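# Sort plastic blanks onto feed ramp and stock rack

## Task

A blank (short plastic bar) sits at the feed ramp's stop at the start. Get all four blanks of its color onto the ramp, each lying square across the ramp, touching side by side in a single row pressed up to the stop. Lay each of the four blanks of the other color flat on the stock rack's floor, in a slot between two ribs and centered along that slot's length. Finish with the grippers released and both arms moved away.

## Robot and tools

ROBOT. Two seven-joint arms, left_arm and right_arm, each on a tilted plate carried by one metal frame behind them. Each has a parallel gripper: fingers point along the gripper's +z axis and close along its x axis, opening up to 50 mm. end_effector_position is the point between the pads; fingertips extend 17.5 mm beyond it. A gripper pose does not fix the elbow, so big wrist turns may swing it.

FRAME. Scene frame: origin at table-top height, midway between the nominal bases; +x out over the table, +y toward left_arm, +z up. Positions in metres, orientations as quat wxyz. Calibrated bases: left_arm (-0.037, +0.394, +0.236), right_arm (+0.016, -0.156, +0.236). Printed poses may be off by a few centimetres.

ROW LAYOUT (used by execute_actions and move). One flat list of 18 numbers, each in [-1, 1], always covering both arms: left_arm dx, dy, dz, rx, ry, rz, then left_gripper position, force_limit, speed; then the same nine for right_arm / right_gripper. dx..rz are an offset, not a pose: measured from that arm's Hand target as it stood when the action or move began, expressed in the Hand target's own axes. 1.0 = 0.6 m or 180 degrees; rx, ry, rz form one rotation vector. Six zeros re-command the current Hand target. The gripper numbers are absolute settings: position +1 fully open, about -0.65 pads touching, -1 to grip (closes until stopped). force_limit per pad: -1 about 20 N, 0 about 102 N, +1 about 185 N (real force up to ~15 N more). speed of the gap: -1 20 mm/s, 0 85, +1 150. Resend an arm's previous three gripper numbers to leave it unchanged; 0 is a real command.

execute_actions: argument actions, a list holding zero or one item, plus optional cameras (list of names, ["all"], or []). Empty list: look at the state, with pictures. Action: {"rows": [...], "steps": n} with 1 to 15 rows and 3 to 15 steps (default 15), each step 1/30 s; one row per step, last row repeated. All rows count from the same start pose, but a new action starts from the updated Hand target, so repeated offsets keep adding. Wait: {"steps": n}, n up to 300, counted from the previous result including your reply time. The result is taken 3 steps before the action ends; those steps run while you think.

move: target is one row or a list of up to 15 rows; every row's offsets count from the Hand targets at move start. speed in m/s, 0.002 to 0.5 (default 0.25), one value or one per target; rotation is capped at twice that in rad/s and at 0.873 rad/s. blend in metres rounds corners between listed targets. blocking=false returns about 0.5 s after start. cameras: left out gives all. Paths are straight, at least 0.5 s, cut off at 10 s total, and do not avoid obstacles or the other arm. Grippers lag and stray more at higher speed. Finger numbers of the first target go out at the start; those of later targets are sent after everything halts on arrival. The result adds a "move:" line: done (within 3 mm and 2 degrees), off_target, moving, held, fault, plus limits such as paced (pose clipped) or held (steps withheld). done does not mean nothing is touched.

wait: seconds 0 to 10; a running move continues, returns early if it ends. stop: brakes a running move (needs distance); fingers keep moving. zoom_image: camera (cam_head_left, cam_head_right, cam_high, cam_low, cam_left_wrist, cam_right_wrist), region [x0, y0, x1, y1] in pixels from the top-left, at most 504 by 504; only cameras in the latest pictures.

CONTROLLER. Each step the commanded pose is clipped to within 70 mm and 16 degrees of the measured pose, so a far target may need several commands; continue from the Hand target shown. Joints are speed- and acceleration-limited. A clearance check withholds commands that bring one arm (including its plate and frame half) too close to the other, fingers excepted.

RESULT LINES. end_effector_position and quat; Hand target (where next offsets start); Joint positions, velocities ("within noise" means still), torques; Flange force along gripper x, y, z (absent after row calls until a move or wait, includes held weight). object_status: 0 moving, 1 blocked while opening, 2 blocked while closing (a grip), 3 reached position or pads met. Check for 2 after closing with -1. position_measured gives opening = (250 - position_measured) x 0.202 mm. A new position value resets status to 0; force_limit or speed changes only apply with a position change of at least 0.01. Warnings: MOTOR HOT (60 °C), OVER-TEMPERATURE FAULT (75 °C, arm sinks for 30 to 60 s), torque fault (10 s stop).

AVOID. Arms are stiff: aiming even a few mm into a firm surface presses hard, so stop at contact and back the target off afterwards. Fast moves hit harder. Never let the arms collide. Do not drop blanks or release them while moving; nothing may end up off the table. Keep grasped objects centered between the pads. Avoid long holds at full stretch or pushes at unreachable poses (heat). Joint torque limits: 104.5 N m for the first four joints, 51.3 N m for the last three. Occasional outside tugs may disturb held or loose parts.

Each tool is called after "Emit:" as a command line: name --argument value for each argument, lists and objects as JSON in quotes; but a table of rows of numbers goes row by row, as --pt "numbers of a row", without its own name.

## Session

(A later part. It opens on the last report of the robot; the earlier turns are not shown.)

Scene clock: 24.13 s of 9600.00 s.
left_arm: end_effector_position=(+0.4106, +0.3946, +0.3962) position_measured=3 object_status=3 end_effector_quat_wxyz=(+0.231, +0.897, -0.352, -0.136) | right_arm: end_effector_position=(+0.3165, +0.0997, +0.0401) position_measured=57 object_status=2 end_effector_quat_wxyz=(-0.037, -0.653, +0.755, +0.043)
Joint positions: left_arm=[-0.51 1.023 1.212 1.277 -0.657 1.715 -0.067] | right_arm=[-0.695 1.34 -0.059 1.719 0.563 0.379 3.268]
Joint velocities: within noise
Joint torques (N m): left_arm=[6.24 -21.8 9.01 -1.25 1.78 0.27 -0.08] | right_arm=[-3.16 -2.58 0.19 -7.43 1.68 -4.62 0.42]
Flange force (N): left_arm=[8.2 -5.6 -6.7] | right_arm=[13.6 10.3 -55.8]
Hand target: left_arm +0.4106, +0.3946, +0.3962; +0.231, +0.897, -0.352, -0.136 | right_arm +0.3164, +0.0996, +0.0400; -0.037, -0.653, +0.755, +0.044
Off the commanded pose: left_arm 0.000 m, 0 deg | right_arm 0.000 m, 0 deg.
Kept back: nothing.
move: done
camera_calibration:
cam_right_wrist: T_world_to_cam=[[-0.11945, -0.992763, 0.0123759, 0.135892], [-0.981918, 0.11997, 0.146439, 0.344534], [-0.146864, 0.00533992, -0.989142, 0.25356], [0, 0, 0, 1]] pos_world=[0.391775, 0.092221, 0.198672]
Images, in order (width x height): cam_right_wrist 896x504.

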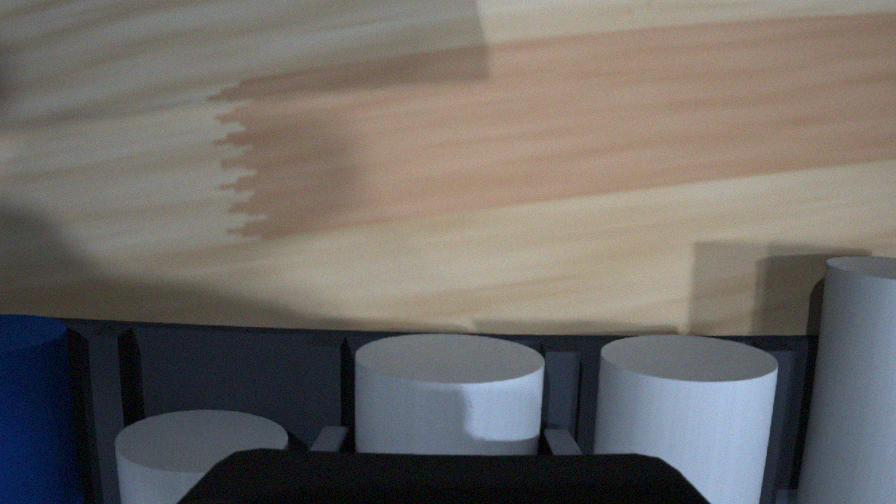

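Emit:
move --target '[0,0,0,0,0,0,1,-0.5,0,0,-0.001,-0.0026,0,0,0,-1,-0.6,-0.8]' --speed 0.03 --cameras '[]'

Scene clock: 25.07 s of 9600.00 s.
left_arm: end_effector_position=(+0.4106, +0.3946, +0.3962) position_measured=3 object_status=3 end_effector_quat_wxyz=(+0.231, +0.897, -0.352, -0.136) | right_arm: end_effector_position=(+0.3172, +0.0995, +0.0414) position_measured=57 object_status=2 end_effector_quat_wxyz=(-0.037, -0.653, +0.755, +0.044)
Joint positions: left_arm=[-0.51 1.023 1.212 1.277 -0.657 1.715 -0.067] | right_arm=[-0.693 1.337 -0.061 1.719 0.563 0.383 3.27]
Joint velocities: within noise
Joint torques (N m): left_arm=[6.28 -21.82 9.03 -1.3 1.79 0.29 -0.06] | right_arm=[-4.55 -15.66 -0.64 -2.58 0.75 -0.06 0.23]
Flange force (N): left_arm=[8.0 -5.6 -6.5] | right_arm=[2.3 2.5 -14.5]
Hand target: left_arm +0.4106, +0.3946, +0.3962; +0.231, +0.897, -0.352, -0.136 | right_arm +0.3172, +0.0995, +0.0415; -0.037, -0.653, +0.755, +0.044
Off the commanded pose: left_arm 0.000 m, 0 deg | right_arm 0.000 m, 0 deg.
Kept back: nothing.
move: done
No camera images: "cameras" was empty.

Emit:
move --pt "0 0 0 0 0 0 1 -0.5 0 0 0 0 0 0 0 0.8 -0.6 -1" --pt "0 0 0 0 0 0 1 -0.5 0 0 0.0094 -0.0829 0 0 0 0.8 -0.6 -1" --pt "0 0 0 0 0 0 1 -0.5 0 0 0.0261 -0.2293 0.0361 0 0 0.8 -0.6 -1" --speed '[0.1,0.12,0.25]' --blend '[0,0.01,0]' --cameras '["cam_right_wrist"]'

Scene clock: 27.27 s of 9600.00 s.
left_arm: end_effector_position=(+0.4106, +0.3946, +0.3962) position_measured=3 object_status=3 end_effector_quat_wxyz=(+0.231, +0.897, -0.352, -0.136) | right_arm: end_effector_position=(+0.3173, +0.0994, +0.1798) position_measured=32 object_status=3 end_effector_quat_wxyz=(+0.000, -0.654, +0.756, +0.001)
Joint positions: left_arm=[-0.51 1.023 1.212 1.277 -0.657 1.715 -0.067] | right_arm=[-0.83 1.018 -0.066 1.87 0.536 0.522 3.182]
Joint velocities: within noise
Joint torques (N m): left_arm=[6.27 -21.83 8.96 -1.27 1.74 0.25 -0.01] | right_arm=[-6 -18.18 -2.94 -4.09 0.28 0.25 0.21]
Flange force (N): left_arm=[8.1 -5.6 -6.8] | right_arm=[3.2 -2.2 -1.5]
Hand target: left_arm +0.4106, +0.3946, +0.3962; +0.231, +0.897, -0.352, -0.136 | right_arm +0.3173, +0.0994, +0.1799; +0.000, -0.654, +0.756, +0.001
Off the commanded pose: left_arm 0.000 m, 0 deg | right_arm 0.000 m, 0 deg.
Kept back: nothing.
move: done
camera_calibration:
cam_right_wrist: T_world_to_cam=[[-0.121105, -0.992525, 0.0150747, 0.133992], [-0.992008, 0.121556, 0.0338234, 0.348217], [-0.035403, -0.0108581, -0.999314, 0.35993], [0, 0, 0, 1]] pos_world=[0.374404, 0.0945704, 0.345885]
Images, in order (width x height): cam_right_wrist 896x504.

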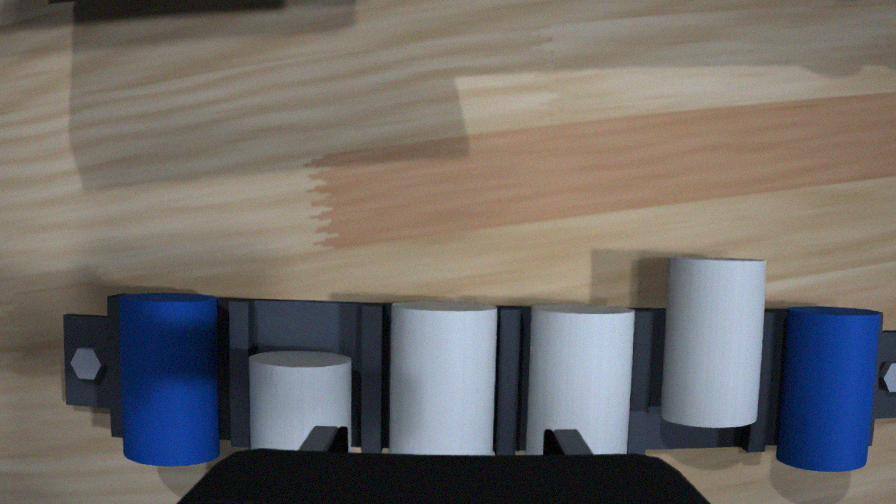

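Emit:
move --target '[0,0,0,0,0,0,1,-0.5,0,-0.09,0.0317,0.15,0,0,0,0.8,-0.6,-1]' --speed 0.2 --cameras '["cam_right_wrist"]'

Scene clock: 28.57 s of 9600.00 s.
left_arm: end_effector_position=(+0.4106, +0.3946, +0.3962) position_measured=3 object_status=3 end_effector_quat_wxyz=(+0.231, +0.897, -0.352, -0.136) | right_arm: end_effector_position=(+0.3062, +0.1556, +0.0901) position_measured=32 object_status=3 end_effector_quat_wxyz=(+0.000, -0.654, +0.756, +0.001)
Joint positions: left_arm=[-0.51 1.023 1.212 1.277 -0.657 1.715 -0.067] | right_arm=[-0.906 1.27 -0.034 1.707 0.553 0.436 3.101]
Joint velocities: within noise
Joint torques (N m): left_arm=[6.25 -21.83 9.05 -1.33 1.78 0.28 -0.06] | right_arm=[-6.03 -20.71 -2.65 -2.96 0.26 0.2 0.25]
Flange force (N): left_arm=[8.0 -5.5 -6.4] | right_arm=[1.0 -3.1 -0.9]
Hand target: left_arm +0.4106, +0.3946, +0.3962; +0.231, +0.897, -0.352, -0.136 | right_arm +0.3062, +0.1556, +0.0900; +0.000, -0.654, +0.756, +0.001
Off the commanded pose: left_arm 0.000 m, 0 deg | right_arm 0.000 m, 0 deg.
Kept back: nothing.
move: done
camera_calibration:
cam_right_wrist: T_world_to_cam=[[-0.121171, -0.992517, 0.0150656, 0.189803], [-0.992007, 0.121619, 0.0336204, 0.33343], [-0.0352011, -0.0108714, -0.999321, 0.270396], [0, 0, 0, 1]] pos_world=[0.363282, 0.150771, 0.256143]
Images, in order (width x height): cam_right_wrist 896x504.

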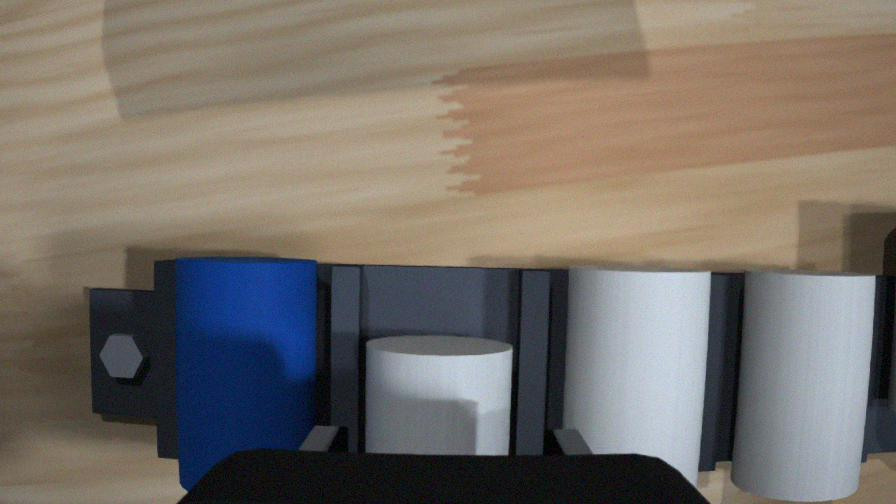

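Emit:
move --pt "0 0 0 0 0 0 1 -0.5 0 0 0 0.085 0 0 0 0.8 -0.6 -1" --pt "0 0 0 0 0 0 1 -0.5 0 0 0 0.085 0 0 0 -1 -0.6 -0.8" --pt "0 0 0 0 0 0 1 -0.5 0 0 0 0.073 0 0 0 -1 -0.6 -0.8" --pt "0 0 0 0 0 0 1 -0.5 0 0 -0.034 0.073 0 0 0 -1 -0.6 -0.8" --speed '[0.1,0.1,0.04,0.05]' --cameras '["cam_right_wrist"]'

Scene clock: 31.80 s of 9600.00 s.
left_arm: end_effector_position=(+0.4106, +0.3946, +0.3962) position_measured=3 object_status=3 end_effector_quat_wxyz=(+0.231, +0.897, -0.352, -0.136) | right_arm: end_effector_position=(+0.3262, +0.1528, +0.0462) position_measured=57 object_status=2 end_effector_quat_wxyz=(+0.000, -0.654, +0.756, +0.001)
Joint positions: left_arm=[-0.51 1.023 1.212 1.277 -0.657 1.715 -0.067] | right_arm=[-0.863 1.368 -0.013 1.635 0.578 0.401 3.124]
Joint velocities: within noise
Joint torques (N m): left_arm=[6.31 -21.82 9.07 -1.29 1.76 0.29 -0.07] | right_arm=[-6.87 -21.5 -2.58 -3.03 0.27 0.26 0.1]
Flange force (N): left_arm=[7.9 -5.5 -6.5] | right_arm=[2.4 -3.9 -0.7]
Hand target: left_arm +0.4106, +0.3946, +0.3962; +0.231, +0.897, -0.352, -0.136 | right_arm +0.3263, +0.1528, +0.0462; +0.000, -0.654, +0.756, +0.001
Off the commanded pose: left_arm 0.000 m, 0 deg | right_arm 0.000 m, 0 deg.
Kept back: nothing.
move: done
camera_calibration:
cam_right_wrist: T_world_to_cam=[[-0.121128, -0.992524, 0.0149674, 0.190149], [-0.992013, 0.121573, 0.0336177, 0.355102], [-0.035186, -0.0107758, -0.999323, 0.227254], [0, 0, 0, 1]] pos_world=[0.383294, 0.148005, 0.212316]
Images, in order (width x height): cam_right_wrist 896x504.

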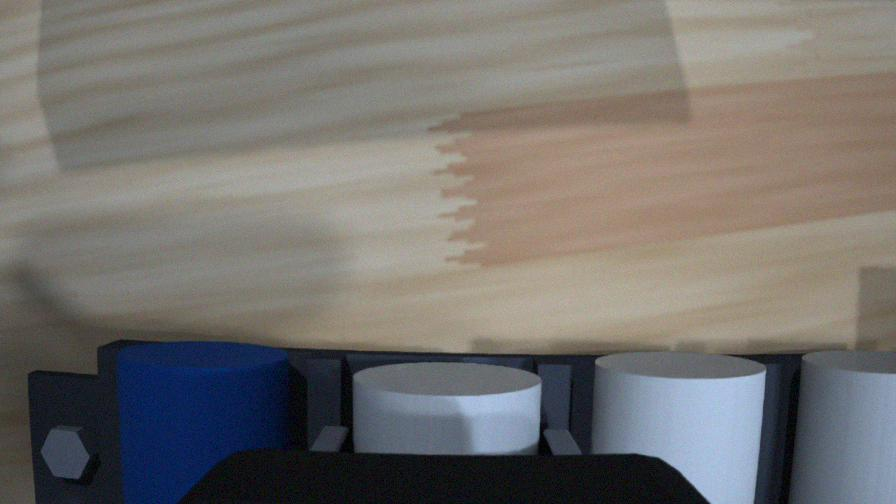

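Emit:
move --target '[0,0,0,0,0,0,1,-0.5,0,0,-0.0045,0.0105,0,0,0,-1,-0.6,-0.8]' --speed 0.04 --cameras '["cam_right_wrist"]'

Scene clock: 32.73 s of 9600.00 s.
left_arm: end_effector_position=(+0.4106, +0.3946, +0.3962) position_measured=3 object_status=3 end_effector_quat_wxyz=(+0.231, +0.897, -0.352, -0.136) | right_arm: end_effector_position=(+0.3290, +0.1524, +0.0399) position_measured=57 object_status=2 end_effector_quat_wxyz=(+0.000, -0.654, +0.756, +0.001)
Joint positions: left_arm=[-0.51 1.023 1.212 1.277 -0.657 1.715 -0.067] | right_arm=[-0.856 1.382 -0.011 1.623 0.581 0.398 3.128]
Joint velocities: within noise
Joint torques (N m): left_arm=[6.22 -21.83 9.03 -1.31 1.76 0.28 -0.05] | right_arm=[-6.6 -21.73 -2.62 -3.42 0.25 0.19 0.24]
Flange force (N): left_arm=[8.1 -5.5 -6.5] | right_arm=[3.6 -2.2 -0.8]
Hand target: left_arm +0.4106, +0.3946, +0.3962; +0.231, +0.897, -0.352, -0.136 | right_arm +0.3290, +0.1524, +0.0399; +0.000, -0.654, +0.756, +0.001
Off the commanded pose: left_arm 0.000 m, 0 deg | right_arm 0.000 m, 0 deg.
Kept back: nothing.
move: done
camera_calibration:
cam_right_wrist: T_world_to_cam=[[-0.121108, -0.992524, 0.0151094, 0.190118], [-0.992012, 0.121558, 0.0336948, 0.358068], [-0.0352796, -0.010908, -0.999318, 0.221102], [0, 0, 0, 1]] pos_world=[0.386033, 0.147583, 0.206013]
Images, in order (width x height): cam_right_wrist 896x504.

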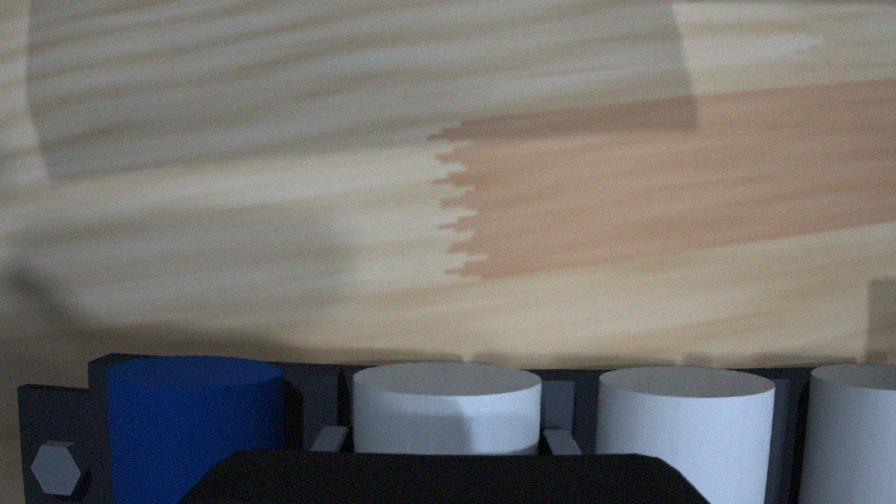

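Emit:
move --pt "0 0 0 0 0 0 1 -0.5 0 0 0 0.0011 0 0 0 -1 -0.6 -0.8" --pt "0 0 0 0 0 0 1 -0.5 0 0 0 0.0011 0 0 0 0.8 -0.6 -1" --pt "0 0 0 0 0 0 1 -0.5 0 0 0 -0.09 0 0 0 0.8 -0.6 -1" --pt "0 0 0 0 0 0 1 -0.5 0 0.2683 -0.03 -0.0835 0 0 0 0.8 -0.6 -1" --speed '[0.04,0.1,0.15,0.3]' --blend '[0,0,0.02,0]' --cameras '["cam_right_wrist"]'

Scene clock: 37.67 s of 9600.00 s.
left_arm: end_effector_position=(+0.4106, +0.3946, +0.3962) position_measured=3 object_status=3 end_effector_quat_wxyz=(+0.231, +0.897, -0.352, -0.136) | right_arm: end_effector_position=(+0.3238, -0.0095, +0.0898) position_measured=32 object_status=3 end_effector_quat_wxyz=(+0.000, -0.654, +0.756, +0.001)
Joint positions: left_arm=[-0.51 1.023 1.212 1.277 -0.657 1.715 -0.067] | right_arm=[-0.773 1.164 0.196 2.081 0.718 0.085 3.153]
Joint velocities: left_arm=[within noise] | right_arm=[-0.009 0.003 0.013 0.006 0.002 -0.017 -0.002]
Joint torques (N m): left_arm=[6.26 -21.8 8.99 -1.29 1.78 0.32 -0.07] | right_arm=[-6.43 -16.92 -1.2 -0.66 0.21 0.03 0.52]
Flange force (N): left_arm=[7.9 -5.4 -6.4] | right_arm=[2.7 -3.8 -1.9]
Hand target: left_arm +0.4106, +0.3946, +0.3962; +0.231, +0.897, -0.352, -0.136 | right_arm +0.3238, -0.0096, +0.0898; +0.000, -0.654, +0.756, +0.001
Off the commanded pose: left_arm 0.000 m, 0 deg | right_arm 0.000 m, 0 deg.
Kept back: nothing.
move: done
camera_calibration:
cam_right_wrist: T_world_to_cam=[[-0.121087, -0.992525, 0.0152534, 0.0280696], [-0.992001, 0.121547, 0.034074, 0.370862], [-0.0356733, -0.0110054, -0.999303, 0.26914], [0, 0, 0, 1]] pos_world=[0.380896, -0.0142552, 0.255887]
Images, in order (width x height): cam_right_wrist 896x504.

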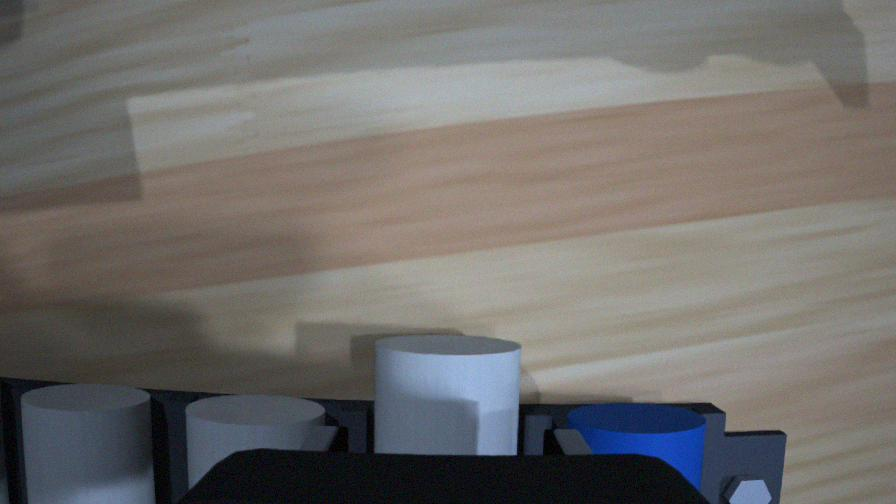

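Emit:
move --pt "0 0 0 0 0 0 1 -0.5 0 0.003 0 0.085 0 0 0 0.8 -0.6 -1" --pt "0 0 0 0 0 0 1 -0.5 0 0.003 0 0.085 0 0 0 -1 -0.6 -0.8" --pt "0 0 0 0 0 0 1 -0.5 0 0.003 0 0.073 0 0 0 -1 -0.6 -0.8" --pt "0 0 0 0 0 0 1 -0.5 0 0.003 0.0308 0.073 0 0 0 -1 -0.6 -0.8" --pt "0 0 0 0 0 0 1 -0.5 0 0.003 0.0308 0.083 0 0 0 -1 -0.6 -0.8" --speed '[0.1,0.1,0.04,0.05,0.04]' --cameras '["cam_right_wrist"]'

Scene clock: 41.03 s of 9600.00 s.
left_arm: end_effector_position=(+0.4106, +0.3946, +0.3962) position_measured=3 object_status=3 end_effector_quat_wxyz=(+0.231, +0.897, -0.352, -0.136) | right_arm: end_effector_position=(+0.3052, -0.0086, +0.0401) position_measured=57 object_status=2 end_effector_quat_wxyz=(+0.000, -0.654, +0.756, +0.001)
Joint positions: left_arm=[-0.51 1.023 1.212 1.277 -0.657 1.715 -0.067] | right_arm=[-0.86 1.33 0.292 2.08 0.683 -0.098 3.117]
Joint velocities: within noise
Joint torques (N m): left_arm=[6.25 -21.85 8.99 -1.24 1.77 0.32 -0.04] | right_arm=[-6.19 -17.31 0.22 1.01 0.45 -0.04 0.23]
Flange force (N): left_arm=[8.2 -5.7 -6.6] | right_arm=[0.4 -5.5 -1.3]
Hand target: left_arm +0.4106, +0.3946, +0.3962; +0.231, +0.897, -0.352, -0.136 | right_arm +0.3052, -0.0086, +0.0400; +0.000, -0.654, +0.756, +0.001
Off the commanded pose: left_arm 0.000 m, 0 deg | right_arm 0.000 m, 0 deg.
Kept back: nothing.
move: done
camera_calibration:
cam_right_wrist: T_world_to_cam=[[-0.121084, -0.992528, 0.015077, 0.0274177], [-0.992014, 0.121534, 0.0337359, 0.354064], [-0.0353162, -0.0108717, -0.999317, 0.218678], [0, 0, 0, 1]] pos_world=[0.36228, -0.0134407, 0.20617]
Images, in order (width x height): cam_right_wrist 896x504.

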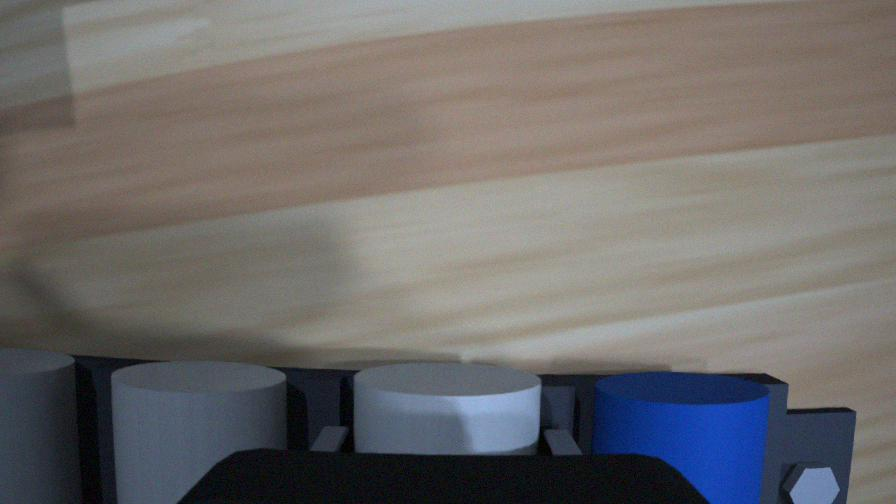

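Emit:
move --pt "0 0 0 0 0 0 1 -0.5 0 0 0.0013 0.0013 0 0 0 -1 -0.6 -0.8" --pt "0 0 0 0 0 0 1 -0.5 0 0 0.0013 0.0013 0 0 0 0.8 -0.6 -1" --pt "0 0 0 0 0 0 1 -0.5 0 0 0 -0.08 0 0 0 0.8 -0.6 -1" --pt "0 0 0 0 0 0 1 -0.5 0 0.089 0.009 -0.0835 0 0 0 0.8 -0.6 -1" --speed '[0.04,0.1,0.15,0.2]' --blend '[0,0,0.01,0]' --cameras '["cam_right_wrist"]'

Scene clock: 53.73 s of 9600.00 s.
left_arm: end_effector_position=(+0.4106, +0.3946, +0.3962) position_measured=3 object_status=3 end_effector_quat_wxyz=(+0.231, +0.897, -0.352, -0.136) | right_arm: end_effector_position=(+0.2923, -0.0607, +0.0901) position_measured=32 object_status=3 end_effector_quat_wxyz=(+0.000, -0.654, +0.756, +0.001)
Joint positions: left_arm=[-0.51 1.023 1.212 1.277 -0.657 1.715 -0.067] | right_arm=[-0.851 1.199 0.375 2.261 0.722 -0.171 3.169]
Joint velocities: left_arm=[within noise] | right_arm=[-0.004 0.003 0.008 0.004 -0.002 -0.011 0.003]
Joint torques (N m): left_arm=[6.23 -21.77 9.04 -1.27 1.76 0.28 -0.07] | right_arm=[-5.74 -15.15 -0.04 1.36 0.29 0.1 0.44]
Flange force (N): left_arm=[8.1 -5.5 -6.7] | right_arm=[2.7 -4.0 -1.6]
Hand target: left_arm +0.4106, +0.3946, +0.3962; +0.231, +0.897, -0.352, -0.136 | right_arm +0.2922, -0.0608, +0.0901; +0.000, -0.654, +0.756, +0.001
Off the commanded pose: left_arm 0.000 m, 0 deg | right_arm 0.000 m, 0 deg.
Kept back: nothing.
move: done
camera_calibration:
cam_right_wrist: T_world_to_cam=[[-0.1211, -0.992525, 0.0151371, -0.0265615], [-0.992007, 0.121553, 0.0338614, 0.345852], [-0.0354483, -0.0109154, -0.999312, 0.26764], [0, 0, 0, 1]] pos_world=[0.349358, -0.0654809, 0.256147]
Images, in order (width x height): cam_right_wrist 896x504.

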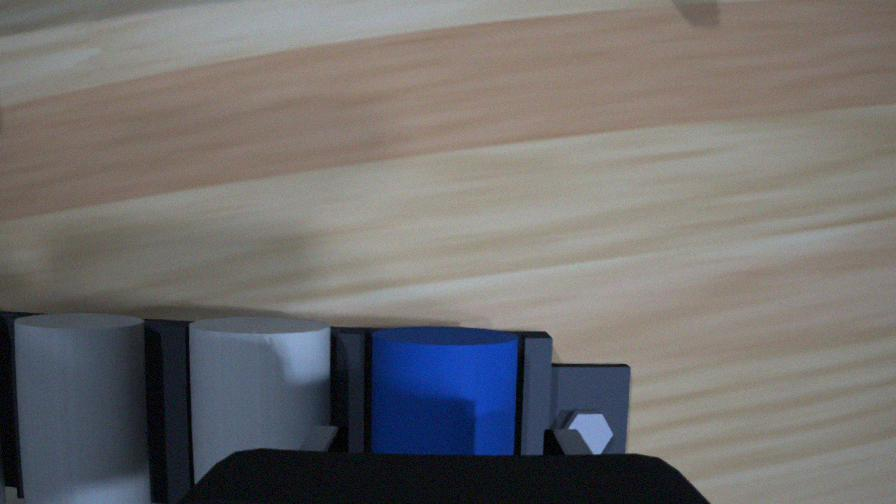

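Emit:
move --pt "0 0 0 0 0 0 1 -0.5 0 0.0015 0 0.085 0 0 0 0.8 -0.6 -1" --pt "0 0 0 0 0 0 1 -0.5 0 0.0015 0 0.085 0 0 0 -1 -0.6 -0.8" --pt "0 0 0 0 0 0 1 -0.5 0 0.0015 0 -0.15 0 0 0 -1 -0.6 -0.8" --pt "0 0 0 0 0 0 1 -0.5 0 -0.1293 -0.3648 -0.1667 0 0 -0.0122 -1 -0.6 -0.8" --speed '[0.1,0.1,0.18,0.3]' --blend '[0,0,0.04,0]' --cameras '["cam_right_wrist","cam_high","cam_low"]'

Scene clock: 58.40 s of 9600.00 s.
left_arm: end_effector_position=(+0.4106, +0.3946, +0.3962) position_measured=3 object_status=3 end_effector_quat_wxyz=(+0.231, +0.897, -0.352, -0.136) | right_arm: end_effector_position=(+0.5200, -0.0155, +0.1900) position_measured=57 object_status=2 end_effector_quat_wxyz=(+0.000, -0.669, +0.743, +0.001)
Joint positions: left_arm=[-0.51 1.023 1.212 1.277 -0.657 1.715 -0.067] | right_arm=[-0.363 1.022 -0.14 1.5 0.55 0.805 3.728]
Joint velocities: left_arm=[within noise] | right_arm=[0.002 0.004 -0.003 -0.01 -0.002 0.008 0.004]
Joint torques (N m): left_arm=[6.22 -21.79 9.05 -1.33 1.75 0.25 -0.07] | right_arm=[-8.39 -22 -3.95 -5.89 0.37 0.2 0.25]
Flange force (N): left_arm=[8.0 -5.4 -6.6] | right_arm=[3.3 -0.7 0.0]
Hand target: left_arm +0.4106, +0.3946, +0.3962; +0.231, +0.897, -0.352, -0.136 | right_arm +0.5200, -0.0155, +0.1900; +0.000, -0.669, +0.743, +0.001
Off the commanded pose: left_arm 0.000 m, 0 deg | right_arm 0.000 m, 0 deg.
Kept back: nothing.
move: done
camera_calibration:
cam_right_wrist: T_world_to_cam=[[-0.0830037, -0.996438, 0.0148603, 0.0245688], [-0.995952, 0.0834608, 0.0333686, 0.564425], [-0.03449, -0.0120304, -0.999333, 0.375526], [0, 0, 0, 1]] pos_world=[0.577131, -0.0181083, 0.356076]
Images, in order (width x height): cam_high 896x504, cam_low 896x504, cam_right_wrist 896x504.

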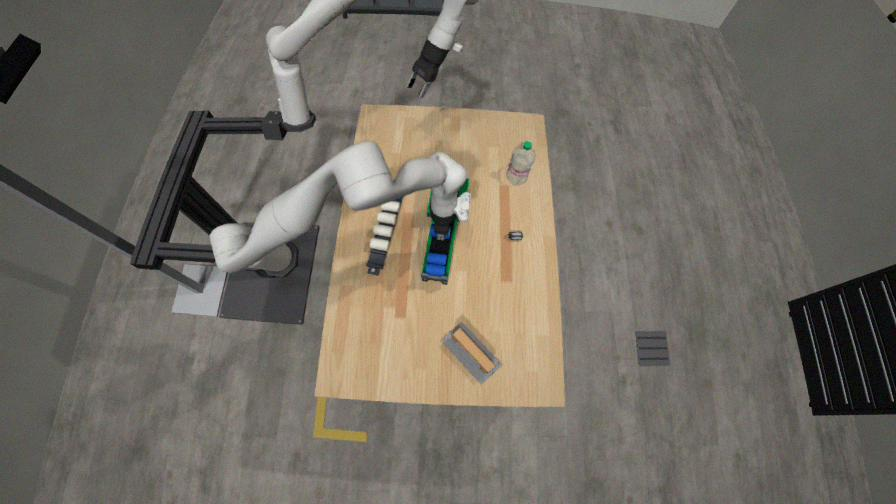

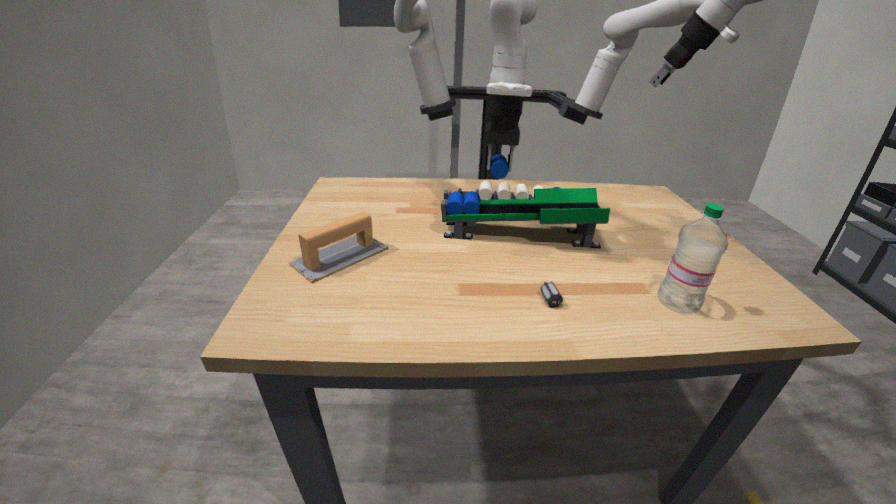

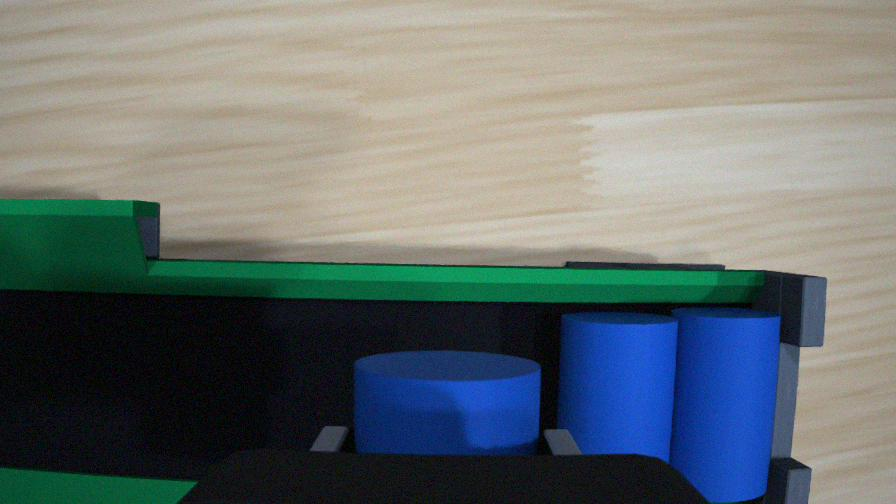

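Emit:
move --pt "0 0 0 0 0 0 1 -0.5 0 0.01 0 0.11 0 0 0 -1 -0.6 -0.8" --pt "0 0 0 0 0 0 1 -0.5 0 0.01 0 0.1433 0 0 0 -1 -0.6 -0.8" --speed '[0.15,0.07]' --blend '[0.01,0]' --cameras '["cam_right_wrist"]'

Emit:
zoom_image --camera "cam_right_wrist" --region '[300, 200, 800, 500]'

Scene clock: 60.40 s of 9600.00 s.
left_arm: end_effector_position=(+0.4106, +0.3946, +0.3962) position_measured=3 object_status=3 end_effector_quat_wxyz=(+0.231, +0.897, -0.352, -0.136) | right_arm: end_effector_position=(+0.5194, -0.0213, +0.1041) position_measured=57 object_status=2 end_effector_quat_wxyz=(+0.000, -0.669, +0.743, +0.001)
Joint positions: left_arm=[-0.51 1.023 1.212 1.277 -0.657 1.715 -0.067] | right_arm=[-0.34 1.173 -0.089 1.493 0.609 0.653 3.694]
Joint velocities: within noise
Joint torques (N m): left_arm=[6.23 -21.78 9.05 -1.17 1.77 0.29 -0.04] | right_arm=[-8.4 -21.95 -4.06 -4.59 0.3 0.16 0.22]
Flange force (N): left_arm=[8.4 -5.8 -6.9] | right_arm=[3.5 -0.6 -1.0]
Hand target: left_arm +0.4106, +0.3946, +0.3962; +0.231, +0.897, -0.352, -0.136 | right_arm +0.5194, -0.0213, +0.1040; +0.000, -0.669, +0.743, +0.001
Off the commanded pose: left_arm 0.000 m, 0 deg | right_arm 0.000 m, 0 deg.
Kept back: nothing.
move: done; blend cut to 0 m at target 1
camera_calibration:
cam_right_wrist: T_world_to_cam=[[-0.0829746, -0.996439, 0.0149989, 0.0199353], [-0.995946, 0.0834396, 0.0336208, 0.567142], [-0.0347526, -0.0121484, -0.999322, 0.289723], [0, 0, 0, 1]] pos_world=[0.576566, -0.0239381, 0.27016]
Images, in order (width x height): cam_right_wrist 896x504.

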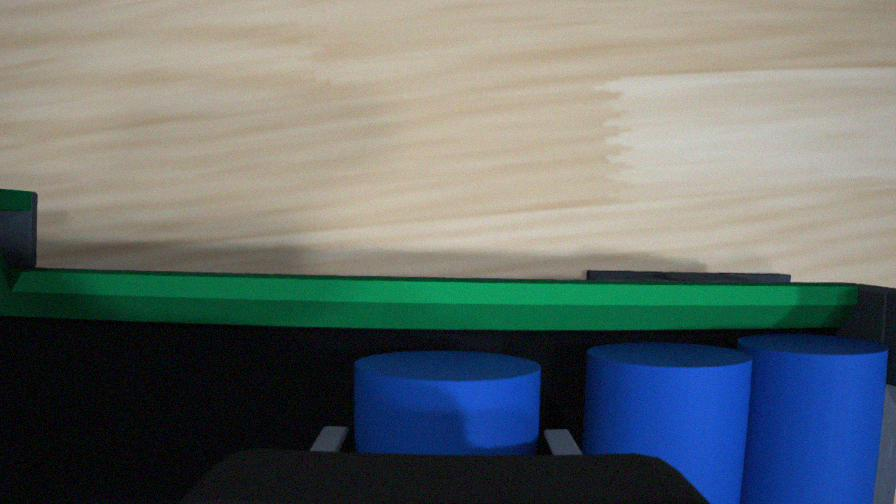

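Scaled by 1.008 from the camera's 896x504 image, which has a finer 1280x720 frame.

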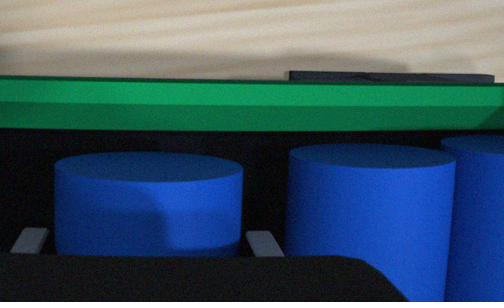

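Emit:
move --target '[0,0,0,0,0,0,1,-0.5,0,0,-0.0017,0.009,0,0,0,-1,-0.6,-0.8]' --speed 0.04 --cameras '[]'

Emit:
move --target '[0,0,0,0,0,0,1,-0.5,0,0,0,0.0025,0,0,0,-1,-0.6,-0.8]' --speed 0.03 --cameras '[]'

Scene clock: 61.33 s of 9600.00 s.
left_arm: end_effector_position=(+0.4106, +0.3946, +0.3962) position_measured=3 object_status=3 end_effector_quat_wxyz=(+0.231, +0.897, -0.352, -0.136) | right_arm: end_effector_position=(+0.5204, -0.0214, +0.0986) position_measured=57 object_status=2 end_effector_quat_wxyz=(+0.000, -0.669, +0.743, +0.001)
Joint positions: left_arm=[-0.51 1.023 1.212 1.277 -0.657 1.715 -0.067] | right_arm=[-0.337 1.184 -0.087 1.486 0.611 0.648 3.695]
Joint velocities: within noise
Joint torques (N m): left_arm=[6.23 -21.85 9.01 -1.24 1.76 0.25 -0.06] | right_arm=[-8.45 -22.2 -3.97 -4.69 0.32 -0.03 0.24]
Flange force (N): left_arm=[8.3 -5.7 -6.8] | right_arm=[3.4 -0.7 -1.0]
Hand target: left_arm +0.4106, +0.3946, +0.3962; +0.231, +0.897, -0.352, -0.136 | right_arm +0.5204, -0.0214, +0.0986; +0.000, -0.669, +0.743, +0.001
Off the commanded pose: left_arm 0.000 m, 0 deg | right_arm 0.000 m, 0 deg.
Kept back: nothing.
move: done
No camera images: "cameras" was empty.

Scene clock: 62.03 s of 9600.00 s.
left_arm: end_effector_position=(+0.4106, +0.3946, +0.3962) position_measured=3 object_status=3 end_effector_quat_wxyz=(+0.231, +0.897, -0.352, -0.136) | right_arm: end_effector_position=(+0.5204, -0.0215, +0.0971) position_measured=57 object_status=2 end_effector_quat_wxyz=(+0.000, -0.669, +0.743, +0.001)
Joint positions: left_arm=[-0.51 1.023 1.212 1.277 -0.657 1.715 -0.067] | right_arm=[-0.337 1.187 -0.086 1.486 0.612 0.645 3.694]
Joint velocities: within noise
Joint torques (N m): left_arm=[6.26 -21.85 9.04 -1.3 1.77 0.3 -0.09] | right_arm=[-8.44 -22.44 -3.94 -4.58 0.29 0.15 0.24]
Flange force (N): left_arm=[8.0 -5.5 -6.4] | right_arm=[3.2 -0.8 -0.3]
Hand target: left_arm +0.4106, +0.3946, +0.3962; +0.231, +0.897, -0.352, -0.136 | right_arm +0.5204, -0.0215, +0.0971; +0.000, -0.669, +0.743, +0.001
Off the commanded pose: left_arm 0.000 m, 0 deg | right_arm 0.000 m, 0 deg.
Kept back: nothing.
move: done
No camera images: "cameras" was empty.

Emit:
move --target '[0,0,0,0,0,0,1,-0.5,0,0,0,0.0023,0,0,0,-1,-0.6,-0.8]' --speed 0.03 --cameras '[]'

Scene clock: 62.97 s of 9600.00 s.
left_arm: end_effector_position=(+0.4106, +0.3946, +0.3962) position_measured=3 object_status=3 end_effector_quat_wxyz=(+0.231, +0.897, -0.352, -0.136) | right_arm: end_effector_position=(+0.5204, -0.0214, +0.0958) position_measured=57 object_status=2 end_effector_quat_wxyz=(+0.000, -0.669, +0.743, +0.001)
Joint positions: left_arm=[-0.51 1.023 1.212 1.277 -0.657 1.715 -0.067] | right_arm=[-0.337 1.19 -0.085 1.485 0.613 0.643 3.694]
Joint velocities: within noise
Joint torques (N m): left_arm=[6.27 -21.77 9.01 -1.31 1.71 0.28 -0.06] | right_arm=[-7.26 -19.03 -3.1 -5.3 0.7 -0.99 0.24]
Flange force (N): left_arm=[7.8 -5.4 -6.5] | right_arm=[4.6 2.5 -10.0]
Hand target: left_arm +0.4106, +0.3946, +0.3962; +0.231, +0.897, -0.352, -0.136 | right_arm +0.5204, -0.0214, +0.0957; +0.000, -0.669, +0.743, +0.001
Off the commanded pose: left_arm 0.000 m, 0 deg | right_arm 0.000 m, 0 deg.
Kept back: nothing.
move: done
No camera images: "cameras" was empty.

Emit:
move --pt "0 0 0 0 0 0 1 -0.5 0 0 0 -0.0003 0 0 0 -1 -0.6 -0.8" --pt "0 0 0 0 0 0 1 -0.5 0 0 0 -0.0003 0 0 0 0.78 -0.6 -1" --pt "0 0 0 0 0 0 1 -0.5 0 0 0 -0.045 0 0 0 0.78 -0.6 -1" --pt "0 0 0 0 0 0 1 -0.5 0 0 0 -0.16 0 0 0 0.78 -0.6 -1" --speed '[0.03,0.1,0.08,0.2]' --blend '[0,0,0.005,0]' --cameras '["cam_right_wrist","cam_low"]'

Scene clock: 66.23 s of 9600.00 s.
left_arm: end_effector_position=(+0.4106, +0.3946, +0.3962) position_measured=3 object_status=3 end_effector_quat_wxyz=(+0.231, +0.897, -0.352, -0.136) | right_arm: end_effector_position=(+0.5204, -0.0215, +0.1916) position_measured=36 object_status=3 end_effector_quat_wxyz=(+0.000, -0.669, +0.743, +0.001)
Joint positions: left_arm=[-0.51 1.023 1.212 1.277 -0.657 1.715 -0.067] | right_arm=[-0.353 1.014 -0.14 1.508 0.551 0.804 3.737]
Joint velocities: within noise
Joint torques (N m): left_arm=[6.28 -21.84 9.03 -1.23 1.76 0.28 -0.1] | right_arm=[-8.16 -21.22 -4.24 -5.64 0.25 0.34 0.24]
Flange force (N): left_arm=[8.2 -5.6 -6.6] | right_arm=[3.6 -0.1 -0.7]
Hand target: left_arm +0.4106, +0.3946, +0.3962; +0.231, +0.897, -0.352, -0.136 | right_arm +0.5204, -0.0215, +0.1917; +0.000, -0.669, +0.743, +0.001
Off the commanded pose: left_arm 0.000 m, 0 deg | right_arm 0.000 m, 0 deg.
Kept back: nothing.
move: done
camera_calibration:
cam_right_wrist: T_world_to_cam=[[-0.0830042, -0.996436, 0.0150246, 0.0185012], [-0.995941, 0.0834708, 0.0336837, 0.565256], [-0.0348178, -0.0121677, -0.99932, 0.37724], [0, 0, 0, 1]] pos_world=[0.577632, -0.024157, 0.357665]
Images, in order (width x height): cam_low 896x504, cam_right_wrist 896x504.

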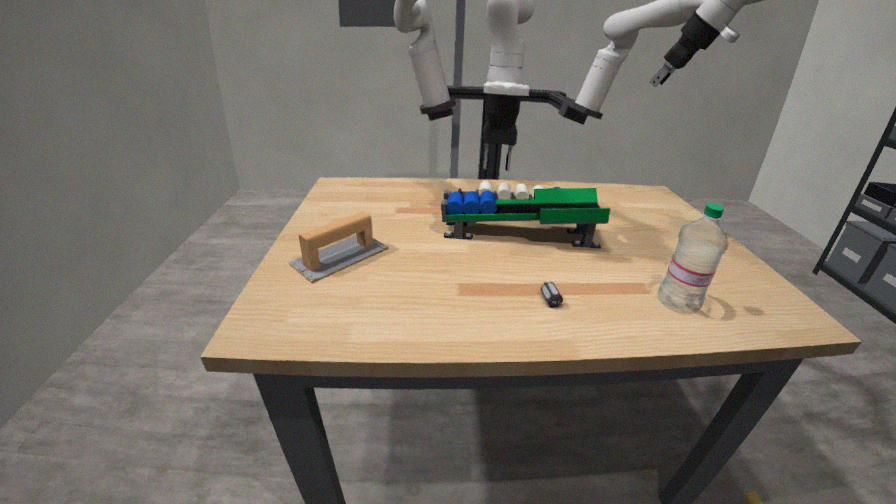

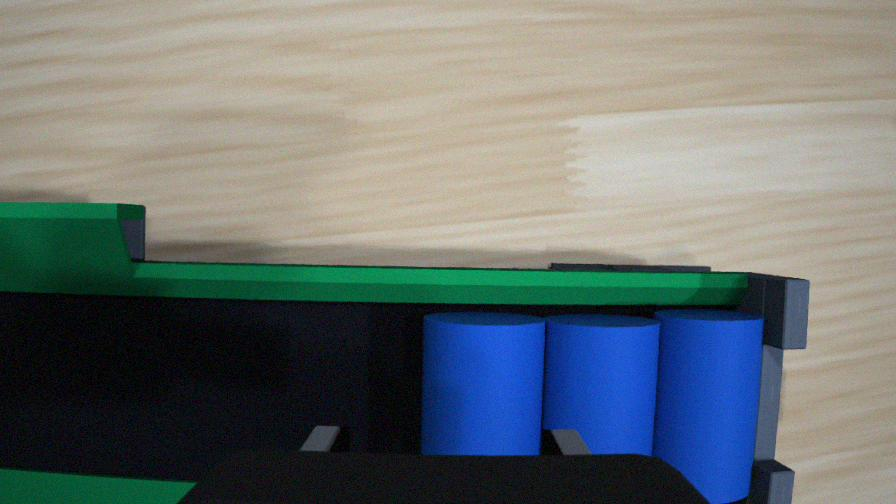

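Emit:
move --target '[0,0,0,0,0,0,1,-0.5,0,-0.3437,0.3503,0.1695,0,0,0.0122,0.8,-0.6,-1]' --speed 0.3 --cameras '["cam_right_wrist"]'

Scene clock: 68.03 s of 9600.00 s.
left_arm: end_effector_position=(+0.4106, +0.3946, +0.3962) position_measured=3 object_status=3 end_effector_quat_wxyz=(+0.231, +0.897, -0.352, -0.136) | right_arm: end_effector_position=(+0.3331, +0.2057, +0.0904) position_measured=32 object_status=3 end_effector_quat_wxyz=(+0.000, -0.654, +0.756, +0.001)
Joint positions: left_arm=[-0.51 1.023 1.212 1.277 -0.657 1.715 -0.067] | right_arm=[-0.878 1.333 -0.103 1.487 0.531 0.605 3.159]
Joint velocities: within noise
Joint torques (N m): left_arm=[6.29 -21.81 8.98 -1.29 1.74 0.31 -0.03] | right_arm=[-6.66 -22.52 -3.28 -4.37 0.33 0.17 0.31]
Flange force (N): left_arm=[7.9 -5.5 -6.5] | right_arm=[1.9 -2.8 -1.1]
Hand target: left_arm +0.4106, +0.3946, +0.3962; +0.231, +0.897, -0.352, -0.136 | right_arm +0.3330, +0.2058, +0.0904; +0.000, -0.654, +0.756, +0.001
Off the commanded pose: left_arm 0.000 m, 0 deg | right_arm 0.000 m, 0 deg.
Kept back: nothing.
move: done
camera_calibration:
cam_right_wrist: T_world_to_cam=[[-0.121119, -0.992525, 0.014995, 0.242797], [-0.99201, 0.121566, 0.0337276, 0.353975], [-0.0352984, -0.0107901, -0.999319, 0.272278], [0, 0, 0, 1]] pos_world=[0.390165, 0.200888, 0.256513]
Images, in order (width x height): cam_right_wrist 896x504.

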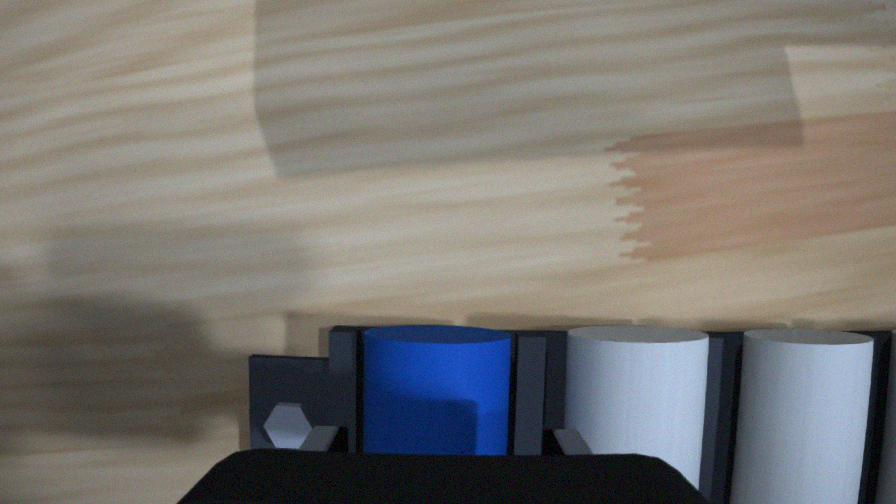

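Emit:
move --pt "0 0 0 0 0 0 1 -0.5 0 -0.0017 0 0.0855 0 0 0 0.8 -0.6 -1" --pt "0 0 0 0 0 0 1 -0.5 0 -0.0017 0 0.0855 0 0 0 -1 -0.6 -0.8" --pt "0 0 0 0 0 0 1 -0.5 0 -0.0017 0 -0.15 0 0 0 -1 -0.6 -0.8" --pt "0 0 0 0 0 0 1 -0.5 0 0.2652 -0.3612 -0.166 0 0 -0.0122 -1 -0.6 -0.8" --speed '[0.1,0.1,0.18,0.3]' --blend '[0,0,0.04,0]' --cameras '["cam_right_wrist","cam_low"]'

Scene clock: 72.60 s of 9600.00 s.
left_arm: end_effector_position=(+0.4106, +0.3946, +0.3962) position_measured=3 object_status=3 end_effector_quat_wxyz=(+0.231, +0.897, -0.352, -0.136) | right_arm: end_effector_position=(+0.5247, +0.0172, +0.1896) position_measured=57 object_status=2 end_effector_quat_wxyz=(+0.000, -0.669, +0.743, +0.001)
Joint positions: left_arm=[-0.51 1.023 1.212 1.277 -0.657 1.715 -0.067] | right_arm=[-0.406 1.066 -0.152 1.423 0.538 0.849 3.706]
Joint velocities: left_arm=[within noise] | right_arm=[0.002 0.002 -0.001 -0.006 0 0.004 0.007]
Joint torques (N m): left_arm=[6.24 -21.83 9.01 -1.26 1.78 0.28 -0.06] | right_arm=[-8.38 -22.48 -4.42 -6.23 0.48 0.03 0.11]
Flange force (N): left_arm=[8.2 -5.6 -6.6] | right_arm=[3.5 -0.6 -0.6]
Hand target: left_arm +0.4106, +0.3946, +0.3962; +0.231, +0.897, -0.352, -0.136 | right_arm +0.5248, +0.0171, +0.1896; +0.000, -0.669, +0.743, +0.001
Off the commanded pose: left_arm 0.000 m, 0 deg | right_arm 0.000 m, 0 deg.
Kept back: nothing.
move: done
camera_calibration:
cam_right_wrist: T_world_to_cam=[[-0.0829793, -0.996438, 0.0150311, 0.0574498], [-0.995947, 0.0834447, 0.0335677, 0.5664], [-0.0347024, -0.0121848, -0.999323, 0.375852], [0, 0, 0, 1]] pos_world=[0.581915, 0.0145618, 0.355721]
Images, in order (width x height): cam_low 896x504, cam_right_wrist 896x504.

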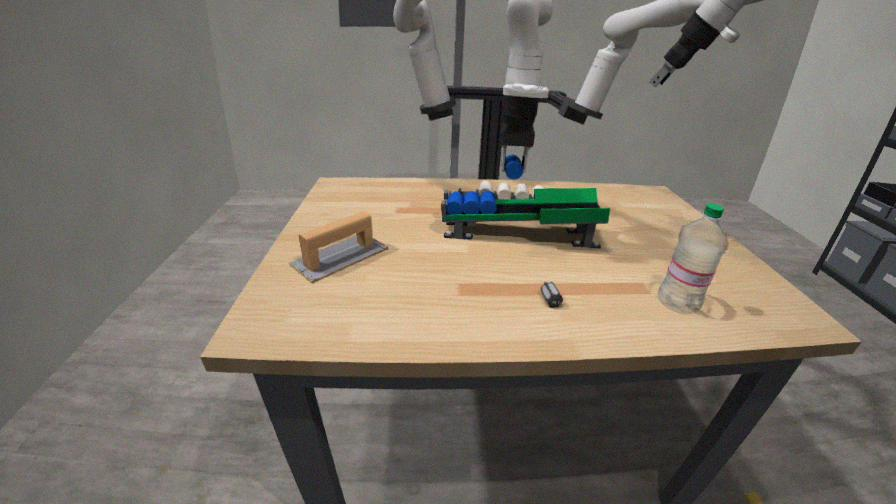

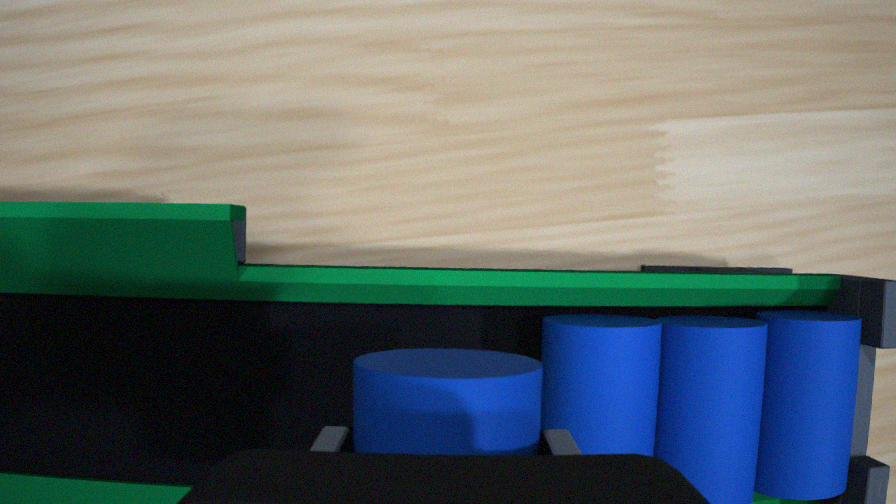

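Emit:
move --pt "0 0 0 0 0 0 1 -0.5 0 0 -0.001 0.115 0 0 0 -1 -0.6 -0.8" --pt "0 0 0 0 0 0 1 -0.5 0 0 -0.001 0.1443 0 0 0 -1 -0.6 -0.8" --pt "0 0 0 0 0 0 1 -0.5 0 0 -0.001 0.1478 0 0 0 -1 -0.6 -0.8" --speed '[0.15,0.07,0.03]' --blend '[0.01,0,0]' --cameras '["cam_right_wrist"]'

Scene clock: 74.47 s of 9600.00 s.
left_arm: end_effector_position=(+0.4106, +0.3946, +0.3962) position_measured=3 object_status=3 end_effector_quat_wxyz=(+0.231, +0.897, -0.352, -0.136) | right_arm: end_effector_position=(+0.5254, +0.0172, +0.1011) position_measured=57 object_status=2 end_effector_quat_wxyz=(+0.000, -0.669, +0.743, +0.001)
Joint positions: left_arm=[-0.51 1.023 1.212 1.277 -0.657 1.715 -0.067] | right_arm=[-0.387 1.224 -0.108 1.4 0.589 0.708 3.675]
Joint velocities: within noise
Joint torques (N m): left_arm=[6.23 -21.88 8.98 -1.26 1.76 0.25 -0.02] | right_arm=[-8.54 -23.11 -4.03 -4.98 0.25 0.1 0.23]
Flange force (N): left_arm=[8.3 -5.7 -6.7] | right_arm=[3.0 -1.2 -0.4]
Hand target: left_arm +0.4106, +0.3946, +0.3962; +0.231, +0.897, -0.352, -0.136 | right_arm +0.5254, +0.0172, +0.1010; +0.000, -0.669, +0.743, +0.001
Off the commanded pose: left_arm 0.000 m, 0 deg | right_arm 0.000 m, 0 deg.
Kept back: nothing.
move: done; blend cut to 0 m at target 1
camera_calibration:
cam_right_wrist: T_world_to_cam=[[-0.0829946, -0.996437, 0.0150092, 0.0588278], [-0.995943, 0.0834602, 0.0336416, 0.569994], [-0.0347744, -0.0121562, -0.999321, 0.287393], [0, 0, 0, 1]] pos_world=[0.582558, 0.01454, 0.267139]
Images, in order (width x height): cam_right_wrist 896x504.

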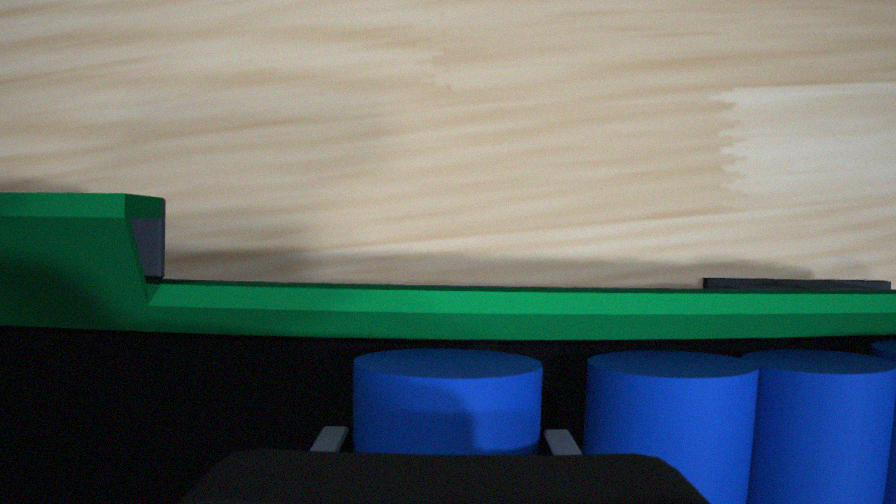

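Emit:
move --target '[0,0,0,0,0,0,1,-0.5,0,0,0,0.0018,0,0,0,-1,-0.6,-0.8]' --speed 0.03 --cameras '[]'

Emit:
move --target '[0,0,0,0,0,0,1,-0.5,0,0,0,0.0013,0,0,0,-1,-0.6,-0.8]' --speed 0.03 --cameras '[]'

Scene clock: 75.40 s of 9600.00 s.
left_arm: end_effector_position=(+0.4106, +0.3946, +0.3962) position_measured=3 object_status=3 end_effector_quat_wxyz=(+0.231, +0.897, -0.352, -0.136) | right_arm: end_effector_position=(+0.5253, +0.0172, +0.0999) position_measured=57 object_status=2 end_effector_quat_wxyz=(+0.000, -0.669, +0.743, +0.001)
Joint positions: left_arm=[-0.51 1.023 1.212 1.277 -0.657 1.715 -0.067] | right_arm=[-0.387 1.227 -0.107 1.399 0.59 0.706 3.675]
Joint velocities: within noise
Joint torques (N m): left_arm=[6.27 -21.85 9.06 -1.26 1.79 0.28 -0.05] | right_arm=[-8.51 -23.13 -4.01 -5.05 0.29 0.14 0.22]
Flange force (N): left_arm=[8.2 -5.7 -6.6] | right_arm=[3.1 -0.8 -0.4]
Hand target: left_arm +0.4106, +0.3946, +0.3962; +0.231, +0.897, -0.352, -0.136 | right_arm +0.5253, +0.0172, +0.0999; +0.000, -0.669, +0.743, +0.001
Off the commanded pose: left_arm 0.000 m, 0 deg | right_arm 0.000 m, 0 deg.
Kept back: nothing.
move: done
No camera images: "cameras" was empty.

Scene clock: 76.10 s of 9600.00 s.
left_arm: end_effector_position=(+0.4106, +0.3946, +0.3962) position_measured=3 object_status=3 end_effector_quat_wxyz=(+0.231, +0.897, -0.352, -0.136) | right_arm: end_effector_position=(+0.5254, +0.0172, +0.0991) position_measured=57 object_status=2 end_effector_quat_wxyz=(+0.000, -0.669, +0.743, +0.001)
Joint positions: left_arm=[-0.51 1.023 1.212 1.277 -0.657 1.715 -0.067] | right_arm=[-0.387 1.228 -0.107 1.398 0.59 0.705 3.675]
Joint velocities: within noise
Joint torques (N m): left_arm=[6.25 -21.9 8.98 -1.29 1.8 0.3 -0.06] | right_arm=[-8.54 -23.13 -4.03 -5.04 0.3 0.1 0.23]
Flange force (N): left_arm=[8.1 -5.6 -6.4] | right_arm=[3.1 -0.9 -0.4]
Hand target: left_arm +0.4106, +0.3946, +0.3962; +0.231, +0.897, -0.352, -0.136 | right_arm +0.5253, +0.0172, +0.0991; +0.000, -0.669, +0.743, +0.001
Off the commanded pose: left_arm 0.000 m, 0 deg | right_arm 0.000 m, 0 deg.
Kept back: nothing.
move: done
No camera images: "cameras" was empty.


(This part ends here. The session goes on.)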